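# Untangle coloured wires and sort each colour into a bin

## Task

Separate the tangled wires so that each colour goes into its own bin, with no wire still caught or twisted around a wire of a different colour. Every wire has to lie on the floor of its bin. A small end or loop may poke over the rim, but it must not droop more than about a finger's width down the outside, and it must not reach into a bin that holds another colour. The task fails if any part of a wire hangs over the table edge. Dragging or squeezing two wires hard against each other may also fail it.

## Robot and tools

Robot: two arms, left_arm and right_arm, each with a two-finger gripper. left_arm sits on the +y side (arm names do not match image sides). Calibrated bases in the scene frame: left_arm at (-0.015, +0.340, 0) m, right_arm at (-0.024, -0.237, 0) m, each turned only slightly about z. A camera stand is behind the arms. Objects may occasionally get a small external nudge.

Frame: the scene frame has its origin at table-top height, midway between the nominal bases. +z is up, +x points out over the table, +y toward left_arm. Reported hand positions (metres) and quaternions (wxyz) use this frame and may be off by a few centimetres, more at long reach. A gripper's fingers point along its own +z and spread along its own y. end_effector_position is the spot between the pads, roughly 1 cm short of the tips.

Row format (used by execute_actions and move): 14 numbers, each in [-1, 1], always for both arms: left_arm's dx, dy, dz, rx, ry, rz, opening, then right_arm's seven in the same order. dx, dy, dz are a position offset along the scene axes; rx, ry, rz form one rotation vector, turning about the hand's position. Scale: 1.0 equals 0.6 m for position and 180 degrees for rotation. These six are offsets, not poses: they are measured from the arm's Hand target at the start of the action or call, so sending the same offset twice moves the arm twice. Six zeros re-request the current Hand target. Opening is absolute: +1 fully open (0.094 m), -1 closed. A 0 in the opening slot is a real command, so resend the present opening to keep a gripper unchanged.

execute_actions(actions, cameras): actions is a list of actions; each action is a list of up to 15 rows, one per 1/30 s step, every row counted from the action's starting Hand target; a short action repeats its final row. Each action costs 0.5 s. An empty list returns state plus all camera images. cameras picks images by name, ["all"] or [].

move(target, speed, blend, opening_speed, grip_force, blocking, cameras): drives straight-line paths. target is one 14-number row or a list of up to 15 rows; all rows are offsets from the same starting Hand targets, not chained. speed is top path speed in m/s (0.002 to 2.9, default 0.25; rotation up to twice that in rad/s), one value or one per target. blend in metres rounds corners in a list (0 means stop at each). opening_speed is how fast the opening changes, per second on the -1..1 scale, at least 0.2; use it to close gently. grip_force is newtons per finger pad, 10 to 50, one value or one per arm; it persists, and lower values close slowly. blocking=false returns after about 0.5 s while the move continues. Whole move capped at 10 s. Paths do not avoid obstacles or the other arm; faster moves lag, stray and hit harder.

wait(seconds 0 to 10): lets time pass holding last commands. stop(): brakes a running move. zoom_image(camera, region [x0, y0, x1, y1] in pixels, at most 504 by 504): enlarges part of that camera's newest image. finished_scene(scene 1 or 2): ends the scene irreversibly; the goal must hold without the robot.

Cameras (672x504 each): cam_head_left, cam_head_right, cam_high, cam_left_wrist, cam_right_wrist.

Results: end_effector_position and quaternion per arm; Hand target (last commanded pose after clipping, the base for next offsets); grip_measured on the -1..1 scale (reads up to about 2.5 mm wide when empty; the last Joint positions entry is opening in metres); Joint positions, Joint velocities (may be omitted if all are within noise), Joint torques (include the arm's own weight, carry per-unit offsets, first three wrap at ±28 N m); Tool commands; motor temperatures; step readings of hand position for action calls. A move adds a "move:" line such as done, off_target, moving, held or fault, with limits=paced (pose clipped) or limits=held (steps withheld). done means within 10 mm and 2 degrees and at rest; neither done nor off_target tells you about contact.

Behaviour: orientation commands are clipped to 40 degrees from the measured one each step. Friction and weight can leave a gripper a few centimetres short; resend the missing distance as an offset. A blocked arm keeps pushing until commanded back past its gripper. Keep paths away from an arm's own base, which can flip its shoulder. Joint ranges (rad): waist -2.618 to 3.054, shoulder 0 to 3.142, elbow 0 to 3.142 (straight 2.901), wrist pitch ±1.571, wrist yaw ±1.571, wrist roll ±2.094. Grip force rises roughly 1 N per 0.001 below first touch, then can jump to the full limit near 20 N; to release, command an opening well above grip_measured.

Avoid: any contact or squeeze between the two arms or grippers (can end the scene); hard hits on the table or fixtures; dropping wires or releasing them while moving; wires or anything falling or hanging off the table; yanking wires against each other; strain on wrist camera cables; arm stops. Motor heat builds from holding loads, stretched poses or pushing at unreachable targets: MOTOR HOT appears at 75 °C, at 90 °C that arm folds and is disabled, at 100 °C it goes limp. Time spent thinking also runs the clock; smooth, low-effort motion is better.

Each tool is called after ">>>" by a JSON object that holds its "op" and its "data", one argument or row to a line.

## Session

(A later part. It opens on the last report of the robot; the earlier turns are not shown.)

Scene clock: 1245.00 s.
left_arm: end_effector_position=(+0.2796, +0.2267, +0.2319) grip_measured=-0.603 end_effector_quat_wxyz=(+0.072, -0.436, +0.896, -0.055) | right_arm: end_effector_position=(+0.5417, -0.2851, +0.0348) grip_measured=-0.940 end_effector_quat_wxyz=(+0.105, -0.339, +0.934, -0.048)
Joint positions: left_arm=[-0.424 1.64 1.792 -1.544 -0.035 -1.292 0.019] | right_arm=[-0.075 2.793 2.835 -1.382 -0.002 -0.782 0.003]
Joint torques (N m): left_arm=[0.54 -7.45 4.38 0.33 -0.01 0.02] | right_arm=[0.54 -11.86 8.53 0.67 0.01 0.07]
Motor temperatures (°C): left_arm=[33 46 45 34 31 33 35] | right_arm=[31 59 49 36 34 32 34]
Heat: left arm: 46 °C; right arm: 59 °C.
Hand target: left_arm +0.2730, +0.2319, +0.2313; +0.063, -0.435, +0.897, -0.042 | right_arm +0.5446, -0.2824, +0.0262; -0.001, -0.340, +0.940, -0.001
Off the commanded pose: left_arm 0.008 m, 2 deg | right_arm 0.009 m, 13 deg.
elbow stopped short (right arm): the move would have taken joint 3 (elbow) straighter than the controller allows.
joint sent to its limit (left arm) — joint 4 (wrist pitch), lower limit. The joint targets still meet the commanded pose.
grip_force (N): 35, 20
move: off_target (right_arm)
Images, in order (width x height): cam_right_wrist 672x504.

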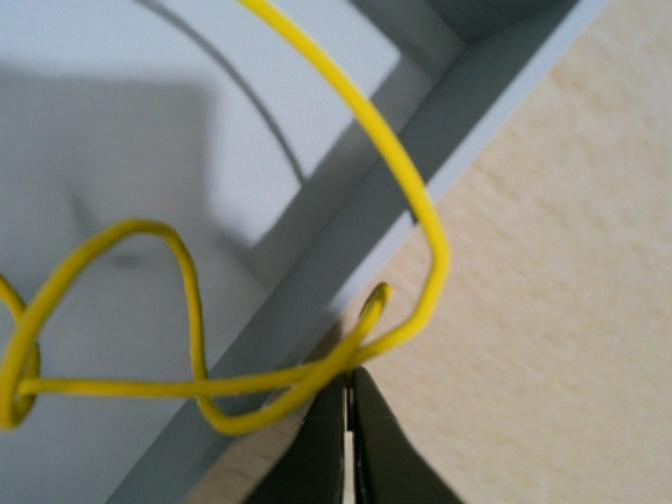

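>>> {"op": "move", "data": {
  "target": [
    [0,0,0,0,0,0,-0.6,0,0.0,0.1,0,0,0,-1],
    [0,0,0,0,0,0,-0.6,-0.03,0.11,0.1,0,0,0,-1]
  ],
  "speed": 0.05,
  "blend": 0.01,
  "cameras": ["cam_right_wrist","cam_head_right","cam_head_left"]
}}

>>> {"op": "zoom_image", "data": {
  "camera": "cam_head_right",
  "region": [390, 160, 540, 310]
}}

Scene clock: 1256.97 s.
left_arm: end_effector_position=(+0.2796, +0.2267, +0.2319) grip_measured=-0.603 end_effector_quat_wxyz=(+0.072, -0.436, +0.896, -0.055) | right_arm: end_effector_position=(+0.5256, -0.2418, +0.0505) grip_measured=-0.941 end_effector_quat_wxyz=(+0.077, -0.329, +0.939, -0.056)
Joint positions: left_arm=[-0.424 1.64 1.792 -1.544 -0.035 -1.292 0.019] | right_arm=[0.02 2.757 2.835 -1.467 0.057 -0.67 0.003]
Joint torques (N m): left_arm=[0.51 -7.54 4.52 0.32 0 0.02] | right_arm=[2.36 -18.71 8.38 0.26 -0.55 0.05]
Motor temperatures (°C): left_arm=[33 46 45 34 31 33 35] | right_arm=[31 61 49 36 34 32 34]
Heat: left arm: 46 °C; right arm: 61 °C.
Hand target: left_arm +0.2730, +0.2319, +0.2313; +0.063, -0.435, +0.897, -0.042 | right_arm +0.5266, -0.2165, +0.0861; -0.001, -0.340, +0.940, -0.001
Off the commanded pose: left_arm 0.008 m, 2 deg | right_arm 0.044 m, 11 deg.
elbow stopped short (right arm): the move would have taken joint 3 (elbow) straighter than the controller allows.
joint sent to its limit (left arm) — joint 4 (wrist pitch), lower limit. The joint targets still meet the commanded pose.
grip_force (N): 35, 20
move: off_target (right_arm)
Images, in order (width x height): cam_head_left 672x504, cam_head_right 672x504, cam_right_wrist 672x504.

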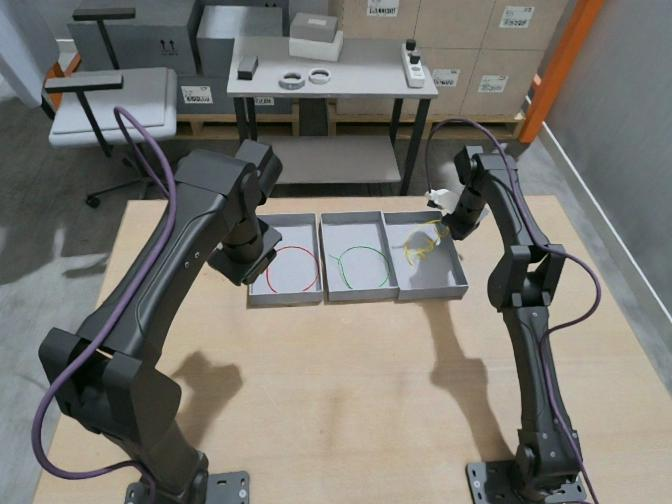

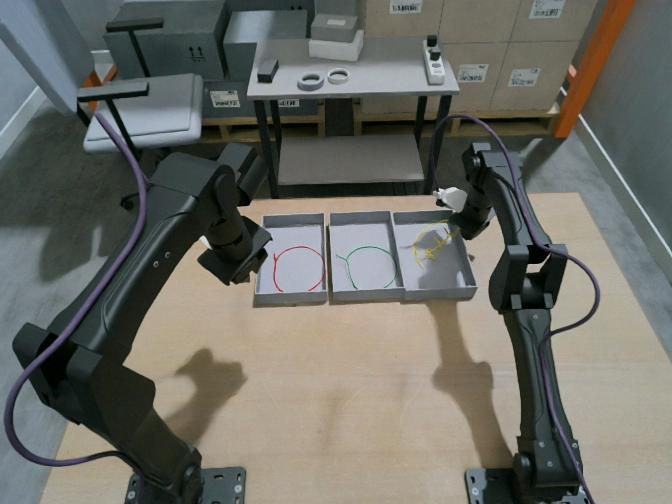

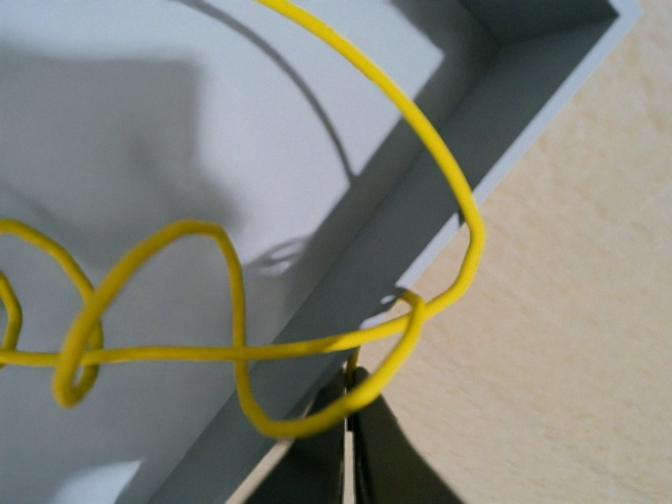

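Scaled by 3.360 from the camera's 672x504 image, which has a finer 960x720 frame.

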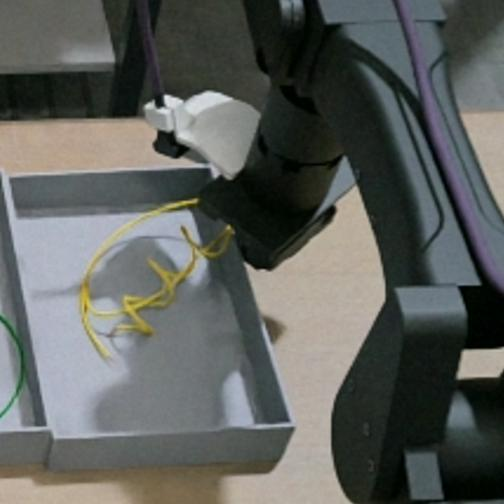

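>>> {"op": "move", "data": {
  "target": [0,0,0,0,0,0,-0.6,0,-0.055,-0.02,0,0,0,-1],
  "speed": 0.1
}}

>>> {"op": "move", "data": {
  "target": [0,0,0,0,0,0,-0.6,0,0,0.08,0,0,0,-1],
  "speed": 0.1,
  "cameras": ["cam_right_wrist","cam_head_right"]
}}

>>> {"op": "zoom_image", "data": {
  "camera": "cam_head_right",
  "region": [240, 160, 540, 310]
}}

Scene clock: 1267.10 s.
left_arm: end_effector_position=(+0.2796, +0.2267, +0.2319) grip_measured=-0.603 end_effector_quat_wxyz=(+0.072, -0.436, +0.896, -0.055) | right_arm: end_effector_position=(+0.5217, -0.2492, +0.0499) grip_measured=-0.941 end_effector_quat_wxyz=(+0.075, -0.339, +0.937, -0.039)
Joint positions: left_arm=[-0.424 1.64 1.792 -1.544 -0.035 -1.292 0.019] | right_arm=[-0.006 2.756 2.835 -1.483 0.019 -0.713 0.003]
Joint torques (N m): left_arm=[0.53 -7.49 4.4 0.32 -0.04 0.08] | right_arm=[-0.43 -16.72 8.36 0.44 -0.22 -0.08]
Motor temperatures (°C): left_arm=[33 46 45 34 31 33 35] | right_arm=[31 70 49 36 34 32 34]
Heat: left arm: 46 °C; right arm: 70 °C.
Hand target: left_arm +0.2730, +0.2319, +0.2313; +0.063, -0.435, +0.897, -0.042 | right_arm +0.5266, -0.2496, +0.0742; -0.001, -0.340, +0.940, -0.001
Off the commanded pose: left_arm 0.008 m, 2 deg | right_arm 0.025 m, 10 deg.
elbow stopped short (right arm): the move would have taken joint 3 (elbow) straighter than the controller allows.
joint sent to its limit (left arm) — joint 4 (wrist pitch), lower limit. The joint targets still meet the commanded pose.
grip_force (N): 35, 20
move: off_target (right_arm)

Scene clock: 1268.57 s.
left_arm: end_effector_position=(+0.2796, +0.2267, +0.2319) grip_measured=-0.603 end_effector_quat_wxyz=(+0.072, -0.436, +0.896, -0.055) | right_arm: end_effector_position=(+0.5222, -0.2491, +0.0861) grip_measured=-0.941 end_effector_quat_wxyz=(+0.101, -0.339, +0.934, -0.049)
Joint positions: left_arm=[-0.424 1.64 1.792 -1.544 -0.035 -1.292 0.019] | right_arm=[-0.006 2.686 2.835 -1.495 0.019 -0.715 0.003]
Joint torques (N m): left_arm=[0.46 -7.56 4.38 0.36 0.01 0.05] | right_arm=[-0.43 -18.22 8.31 0.58 -0.21 -0.06]
Motor temperatures (°C): left_arm=[33 46 45 34 31 33 35] | right_arm=[31 70 49 36 34 32 34]
Heat: left arm: 46 °C; right arm: 70 °C.
Hand target: left_arm +0.2730, +0.2319, +0.2313; +0.063, -0.435, +0.897, -0.042 | right_arm +0.5265, -0.2496, +0.1220; -0.001, -0.340, +0.940, -0.001
Off the commanded pose: left_arm 0.008 m, 2 deg | right_arm 0.036 m, 13 deg.
elbow stopped short (right arm): the move would have taken joint 3 (elbow) straighter than the controller allows.
joint sent to its limit (left arm) — joint 4 (wrist pitch), lower limit. The joint targets still meet the commanded pose.
grip_force (N): 35, 20
move: off_target (right_arm)
Images, in order (width x height): cam_head_right 672x504, cam_right_wrist 672x504.

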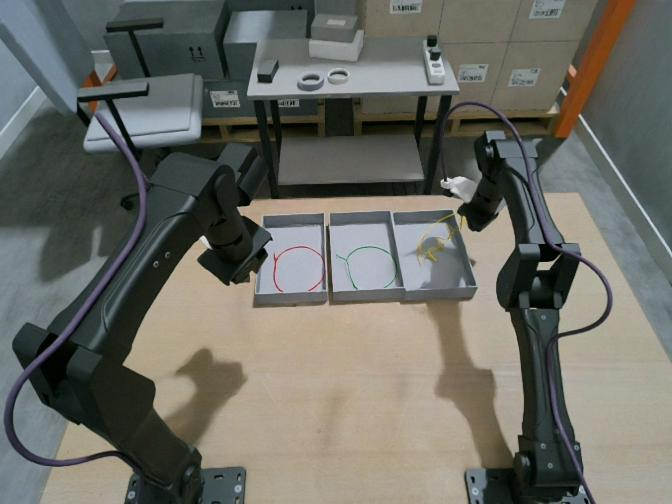

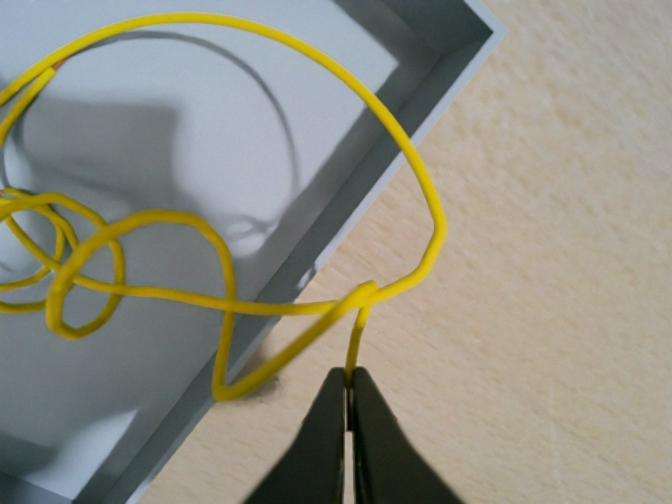

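Scaled by 1.680 from the camera's 672x504 image, which has a finer 960x720 frame.

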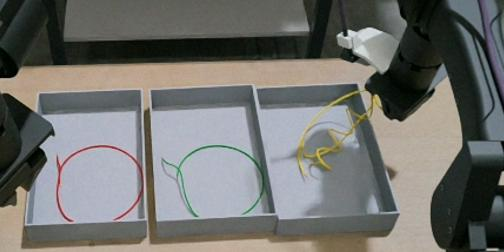

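>>> {"op": "move", "data": {
  "target": [
    [0,0,0,0,0,0,-0.6,-0.03,0.1,0.01,0,0,0,-1],
    [0,0,0,0,0,0,-0.6,-0.05,0.12,-0.11,0,0,0,-1]
  ],
  "speed": 0.1,
  "cameras": ["cam_right_wrist","cam_head_right"]
}}

>>> {"op": "zoom_image", "data": {
  "camera": "cam_head_right",
  "region": [380, 180, 530, 310]
}}

Scene clock: 1282.00 s.
left_arm: end_effector_position=(+0.2796, +0.2267, +0.2319) grip_measured=-0.603 end_effector_quat_wxyz=(+0.072, -0.436, +0.896, -0.055) | right_arm: end_effector_position=(+0.5021, -0.1831, +0.0719) grip_measured=-0.941 end_effector_quat_wxyz=(+0.064, -0.339, +0.938, -0.025)
Joint positions: left_arm=[-0.424 1.64 1.792 -1.544 -0.035 -1.292 0.019] | right_arm=[0.119 2.697 2.813 -1.55 0.018 -0.588 0.003]
Joint torques (N m): left_arm=[0.57 -7.41 4.55 0.36 -0.05 0.07] | right_arm=[0.54 -11.82 4.72 0.4 -0.21 0.07]
Motor temperatures (°C): left_arm=[33 46 45 34 31 33 35] | right_arm=[31 67 49 36 34 32 34]
Heat: left arm: 46 °C; right arm: 67 °C.
Hand target: left_arm +0.2730, +0.2319, +0.2313; +0.063, -0.435, +0.897, -0.042 | right_arm +0.4966, -0.1774, +0.0561; -0.001, -0.340, +0.940, -0.001
Off the commanded pose: left_arm 0.008 m, 2 deg | right_arm 0.018 m, 8 deg.
elbow stopped short (right arm): the move would have taken joint 3 (elbow) straighter than the controller allows.
joint sent to its limit (left arm) — joint 4 (wrist pitch), lower limit. The joint targets still meet the commanded pose.
joint sent to its limit (right arm) — joint 4 (wrist pitch), lower limit. The joint targets are off in orientation, not in position.
grip_force (N): 35, 20
move: off_target (right_arm)
Images, in order (width x height): cam_head_right 672x504, cam_right_wrist 672x504.

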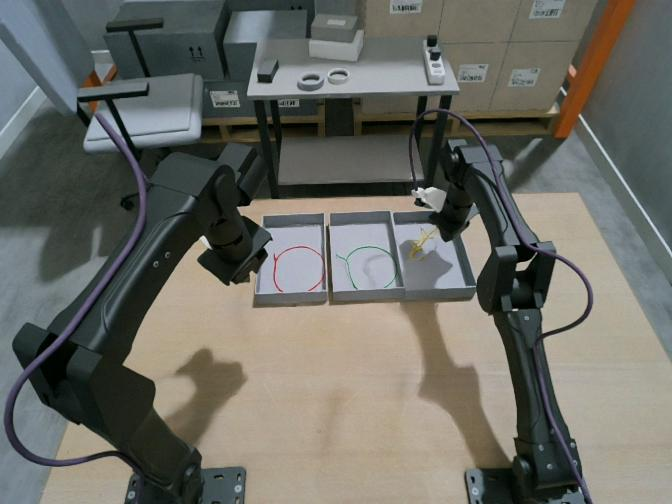

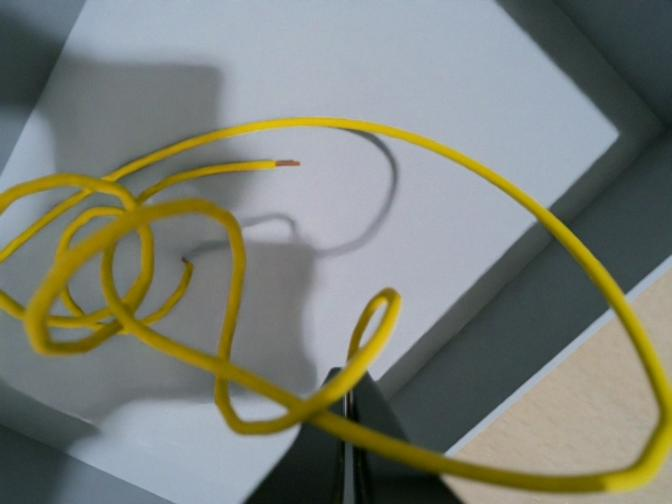

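Scaled by 3.360 from the camera's 672x504 image, which has a finer 960x720 frame.

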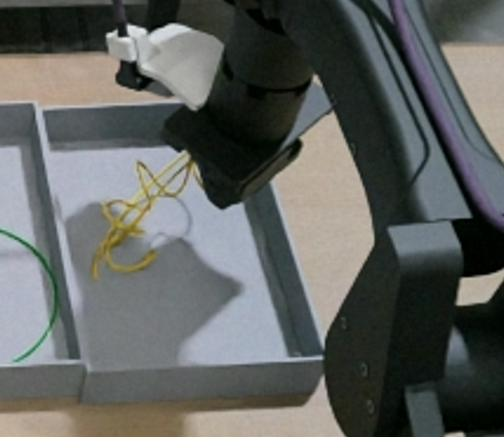

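>>> {"op": "move", "data": {
  "target": [0,0,0,0,0,0,-0.6,0.0,0.01,-0.04,0,0,0,-1],
  "speed": 0.1
}}

>>> {"op": "move", "data": {
  "target": [0,0,0,0,0,0,-0.6,0,0,0,0,0,0,-0.6],
  "opening_speed": 0.4,
  "cameras": ["cam_right_wrist","cam_head_right"]
}}

Scene clock: 1293.13 s.
left_arm: end_effector_position=(+0.2796, +0.2267, +0.2319) grip_measured=-0.603 end_effector_quat_wxyz=(+0.072, -0.436, +0.896, -0.055) | right_arm: end_effector_position=(+0.4973, -0.1777, +0.0388) grip_measured=-0.941 end_effector_quat_wxyz=(+0.033, -0.340, +0.940, -0.017)
Joint positions: left_arm=[-0.424 1.64 1.792 -1.544 -0.035 -1.292 0.019] | right_arm=[0.13 2.762 2.813 -1.551 0.018 -0.577 0.003]
Joint torques (N m): left_arm=[0.34 -7.53 4.45 0.38 -0.06 0.06] | right_arm=[0.55 -12.15 7.42 0.28 -0.21 0.04]
Motor temperatures (°C): left_arm=[33 46 45 34 31 33 35] | right_arm=[31 64 47 36 34 32 34]
Heat: left arm: 46 °C; right arm: 64 °C.
Hand target: left_arm +0.2730, +0.2319, +0.2313; +0.063, -0.435, +0.897, -0.042 | right_arm +0.4966, -0.1715, +0.0321; -0.001, -0.340, +0.940, -0.001
Off the commanded pose: left_arm 0.008 m, 2 deg | right_arm 0.009 m, 4 deg.
joint sent to its limit (left arm) — joint 4 (wrist pitch), lower limit. The joint targets still meet the commanded pose.
joint sent to its limit (right arm) — joint 4 (wrist pitch), lower limit. The joint targets are off in orientation, not in position.
grip_force (N): 35, 20
move: off_target (right_arm)

Scene clock: 1294.33 s.
left_arm: end_effector_position=(+0.2796, +0.2267, +0.2319) grip_measured=-0.603 end_effector_quat_wxyz=(+0.072, -0.436, +0.896, -0.055) | right_arm: end_effector_position=(+0.4973, -0.1777, +0.0388) grip_measured=-0.602 end_effector_quat_wxyz=(+0.033, -0.340, +0.940, -0.017)
Joint positions: left_arm=[-0.424 1.64 1.792 -1.544 -0.035 -1.292 0.019] | right_arm=[0.13 2.762 2.813 -1.551 0.018 -0.576 0.019]
Joint torques (N m): left_arm=[0.68 -7.6 4.38 0.33 -0.04 0.06] | right_arm=[0.55 -12.15 7.41 0.27 -0.2 0.06]
Motor temperatures (°C): left_arm=[33 46 45 34 31 33 35] | right_arm=[31 64 47 36 34 32 34]
Heat: left arm: 46 °C; right arm: 64 °C.
Hand target: left_arm +0.2730, +0.2319, +0.2313; +0.063, -0.435, +0.897, -0.042 | right_arm +0.4966, -0.1715, +0.0321; -0.001, -0.340, +0.940, -0.001
Off the commanded pose: left_arm 0.008 m, 2 deg | right_arm 0.009 m, 4 deg.
joint sent to its limit (left arm) — joint 4 (wrist pitch), lower limit. The joint targets still meet the commanded pose.
joint sent to its limit (right arm) — joint 4 (wrist pitch), lower limit. The joint targets are off in orientation, not in position.
grip_force (N): 35, 20
move: off_target (right_arm)
Images, in order (width x height): cam_head_right 672x504, cam_right_wrist 672x504.

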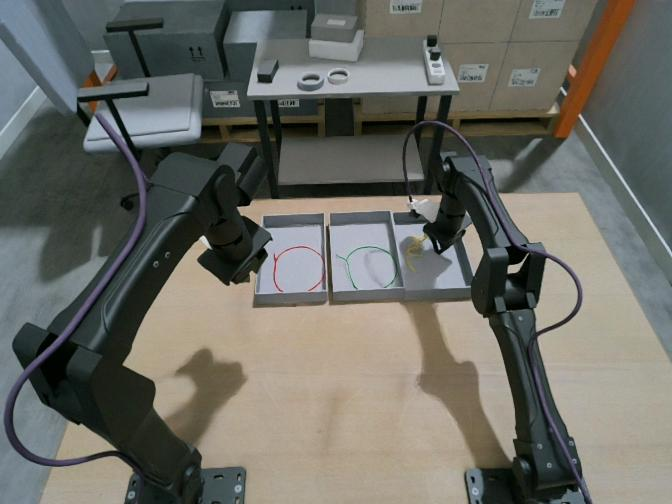

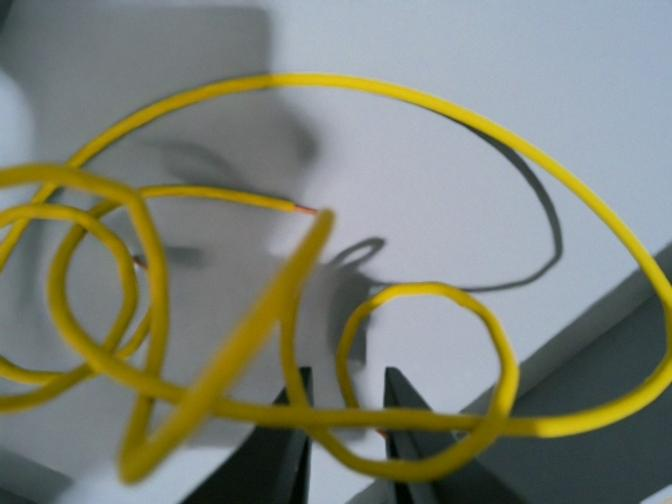

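>>> {"op": "move", "data": {
  "target": [0,0,0,0,0,0,-0.6,-0.015,-0.01,0.05,0,0,0,-0.6],
  "speed": 0.06,
  "cameras": ["cam_right_wrist"]
}}

>>> {"op": "move", "data": {
  "target": [0,0,0,0,0,0,-0.6,-0.02,-0.01,0.06,0,0,0,-0.6],
  "speed": 0.06,
  "cameras": ["cam_right_wrist","cam_head_right"]
}}

>>> {"op": "zoom_image", "data": {
  "camera": "cam_head_right",
  "region": [380, 180, 530, 310]
}}

Scene clock: 1306.53 s.
left_arm: end_effector_position=(+0.2796, +0.2267, +0.2319) grip_measured=-0.603 end_effector_quat_wxyz=(+0.072, -0.436, +0.896, -0.055) | right_arm: end_effector_position=(+0.4898, -0.1785, +0.0414) grip_measured=-0.602 end_effector_quat_wxyz=(+0.022, -0.340, +0.940, -0.014)
Joint positions: left_arm=[-0.424 1.64 1.792 -1.544 -0.035 -1.292 0.019] | right_arm=[0.13 2.729 2.759 -1.552 0.017 -0.576 0.019]
Joint torques (N m): left_arm=[0.51 -7.75 4.4 0.36 -0.02 0.04] | right_arm=[-0.2 -18.3 4.25 0.24 -0.21 -0.04]
Motor temperatures (°C): left_arm=[33 46 45 33 31 33 35] | right_arm=[31 66 46 36 34 32 34]
Heat: left arm: 46 °C; right arm: 66 °C.
Hand target: left_arm +0.2730, +0.2319, +0.2313; +0.063, -0.435, +0.897, -0.042 | right_arm +0.4876, -0.1775, +0.0622; -0.001, -0.340, +0.940, -0.001
Off the commanded pose: left_arm 0.008 m, 2 deg | right_arm 0.021 m, 3 deg.
joint sent to its limit (left arm) — joint 4 (wrist pitch), lower limit. The joint targets still meet the commanded pose.
joint sent to its limit (right arm) — joint 4 (wrist pitch), lower limit. The joint targets are off in orientation, not in position.
grip_force (N): 35, 20
move: off_target (right_arm)
Images, in order (width x height): cam_right_wrist 672x504.

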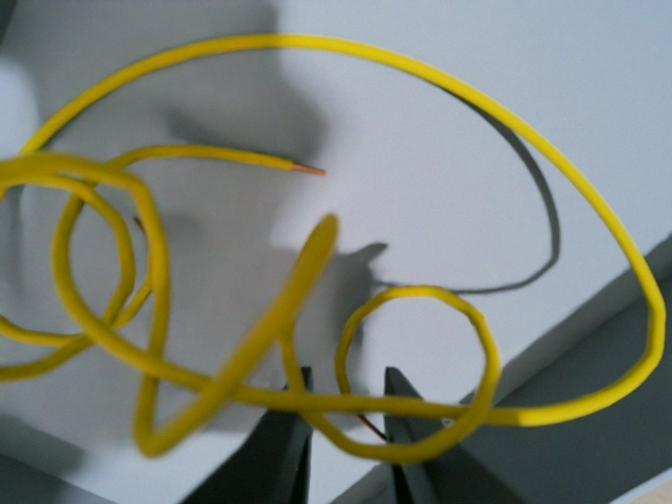

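Scene clock: 1307.73 s.
left_arm: end_effector_position=(+0.2796, +0.2267, +0.2319) grip_measured=-0.603 end_effector_quat_wxyz=(+0.072, -0.436, +0.896, -0.055) | right_arm: end_effector_position=(+0.4786, -0.1815, +0.0790) grip_measured=-0.602 end_effector_quat_wxyz=(+0.034, -0.341, +0.939, -0.017)
Joint positions: left_arm=[-0.424 1.64 1.792 -1.544 -0.035 -1.292 0.019] | right_arm=[0.126 2.597 2.653 -1.552 0.017 -0.583 0.019]
Joint torques (N m): left_arm=[0.51 -7.73 4.55 0.37 -0.03 0.01] | right_arm=[-0.64 -17.43 4.45 0.3 -0.2 -0.07]
Motor temperatures (°C): left_arm=[33 46 45 33 31 33 35] | right_arm=[31 67 46 36 34 32 34]
Heat: left arm: 46 °C; right arm: 67 °C.
Hand target: left_arm +0.2730, +0.2319, +0.2313; +0.063, -0.435, +0.897, -0.042 | right_arm +0.4756, -0.1835, +0.0982; -0.001, -0.340, +0.940, -0.001
Off the commanded pose: left_arm 0.008 m, 2 deg | right_arm 0.020 m, 4 deg.
joint sent to its limit (left arm) — joint 4 (wrist pitch), lower limit. The joint targets still meet the commanded pose.
joint sent to its limit (right arm) — joint 4 (wrist pitch), lower limit. The joint targets are off in orientation, not in position.
grip_force (N): 35, 20
move: off_target (right_arm)
Images, in order (width x height): cam_head_right 672x504, cam_right_wrist 672x504.

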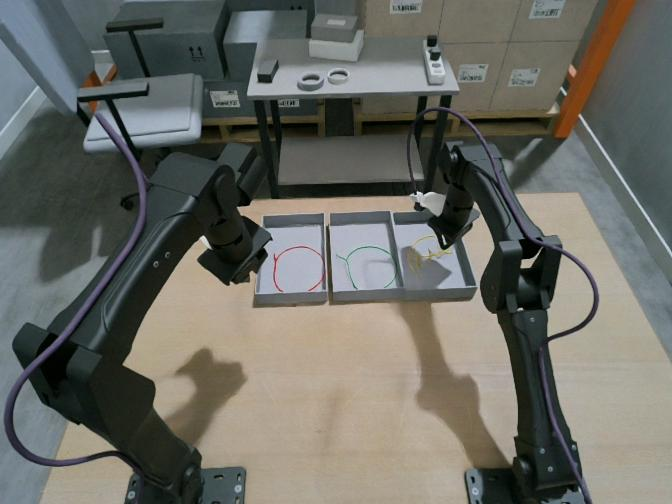

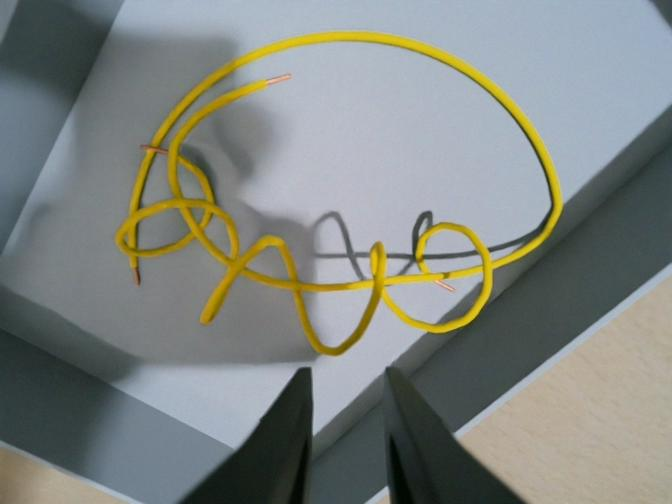

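Scaled by 3.360 from the camera's 672x504 image, which has a finer 960x720 frame.

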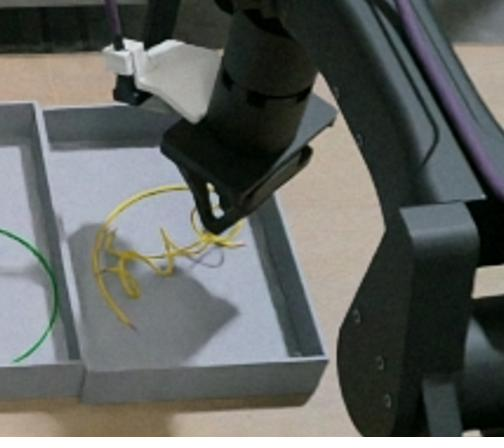

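All inside the bin now. Retreat.

>>> {"op": "move", "data": {
  "target": [
    [0,0,0,0,0,0,-0.6,-0.03,-0.02,0.14,0,0,0,-0.6],
    [0,0,0,0,0,0,-0.6,-0.37,-0.2,0.17,0,0,0,-0.6]
  ],
  "speed": 0.2,
  "blend": 0.05,
  "cameras": ["cam_head_left","cam_high"]
}}

>>> {"op": "zoom_image", "data": {
  "camera": "cam_head_left",
  "region": [240, 190, 490, 320]
}}

>>> {"op": "zoom_image", "data": {
  "camera": "cam_high",
  "region": [220, 110, 500, 370]
}}

Scene clock: 1321.30 s.
left_arm: end_effector_position=(+0.2796, +0.2267, +0.2319) grip_measured=-0.603 end_effector_quat_wxyz=(+0.072, -0.436, +0.896, -0.055) | right_arm: end_effector_position=(+0.2570, -0.3063, +0.1976) grip_measured=-0.602 end_effector_quat_wxyz=(+0.010, -0.337, +0.941, -0.015)
Joint positions: left_arm=[-0.424 1.64 1.792 -1.544 -0.035 -1.292 0.019] | right_arm=[-0.224 1.638 1.662 -1.562 0.015 -0.924 0.019]
Joint torques (N m): left_arm=[0.66 -7.51 4.37 0.39 -0.01 0.08] | right_arm=[-0.03 -7.71 4.42 0.34 -0.17 -0.08]
Motor temperatures (°C): left_arm=[33 46 45 33 31 33 35] | right_arm=[31 68 44 36 34 32 34]
Heat: left arm: 46 °C; right arm: 68 °C.
Hand target: left_arm +0.2730, +0.2319, +0.2313; +0.063, -0.435, +0.897, -0.042 | right_arm +0.2536, -0.3035, +0.2002; -0.001, -0.341, +0.940, -0.001
Off the commanded pose: left_arm 0.008 m, 2 deg | right_arm 0.005 m, 2 deg.
joint read past its limit (right arm) — joint 4 (wrist pitch), lower limit.
joint sent to its limit (left arm) — joint 4 (wrist pitch), lower limit. The joint targets still meet the commanded pose.
joint sent to its limit (right arm) — joint 4 (wrist pitch), lower limit. The joint targets still meet the commanded pose.
grip_force (N): 35, 20
move: done; blend cut to 0.0438 m at target 1
Images, in order (width x height): cam_head_left 672x504, cam_high 672x504.

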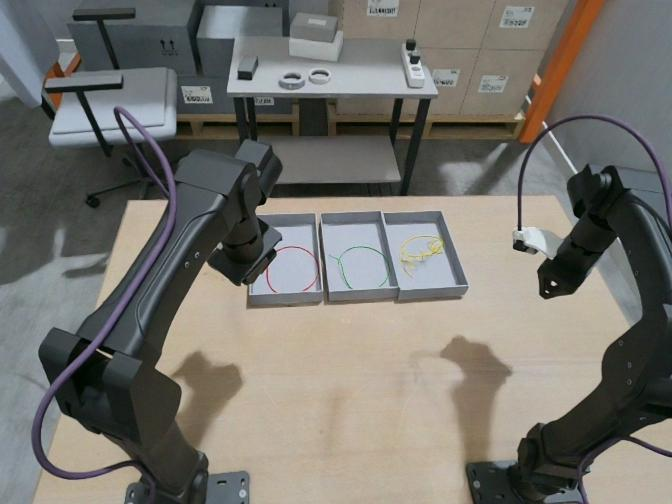

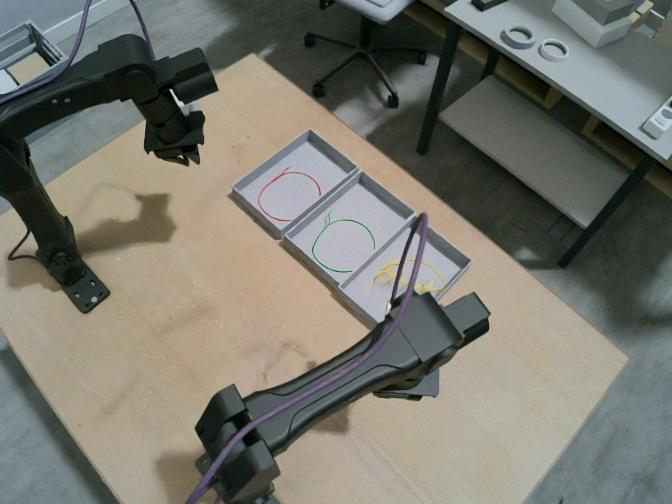

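Scaled by 2.016 from the camera's 672x504 image, which has a finer 960x720 frame.

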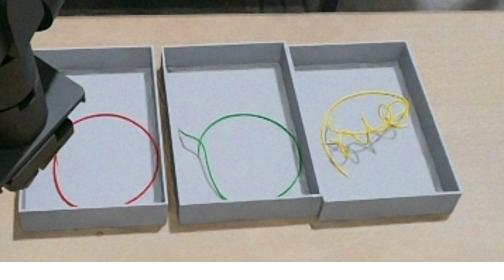

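Scaled by 1.800 from the camera's 672x504 image, which has a finer 960x720 frame.

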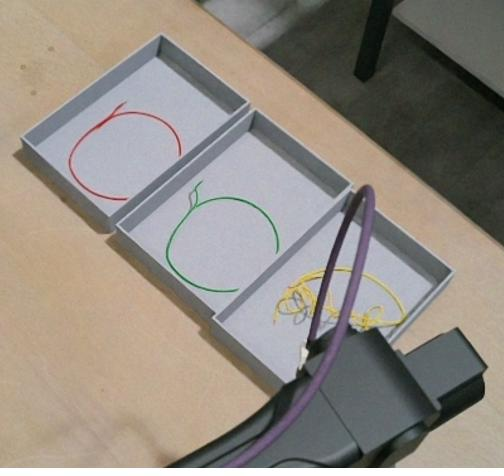

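>>> {"op": "finished_scene", "data": {
  "scene": 2
}}

The scene is finished: the task was done.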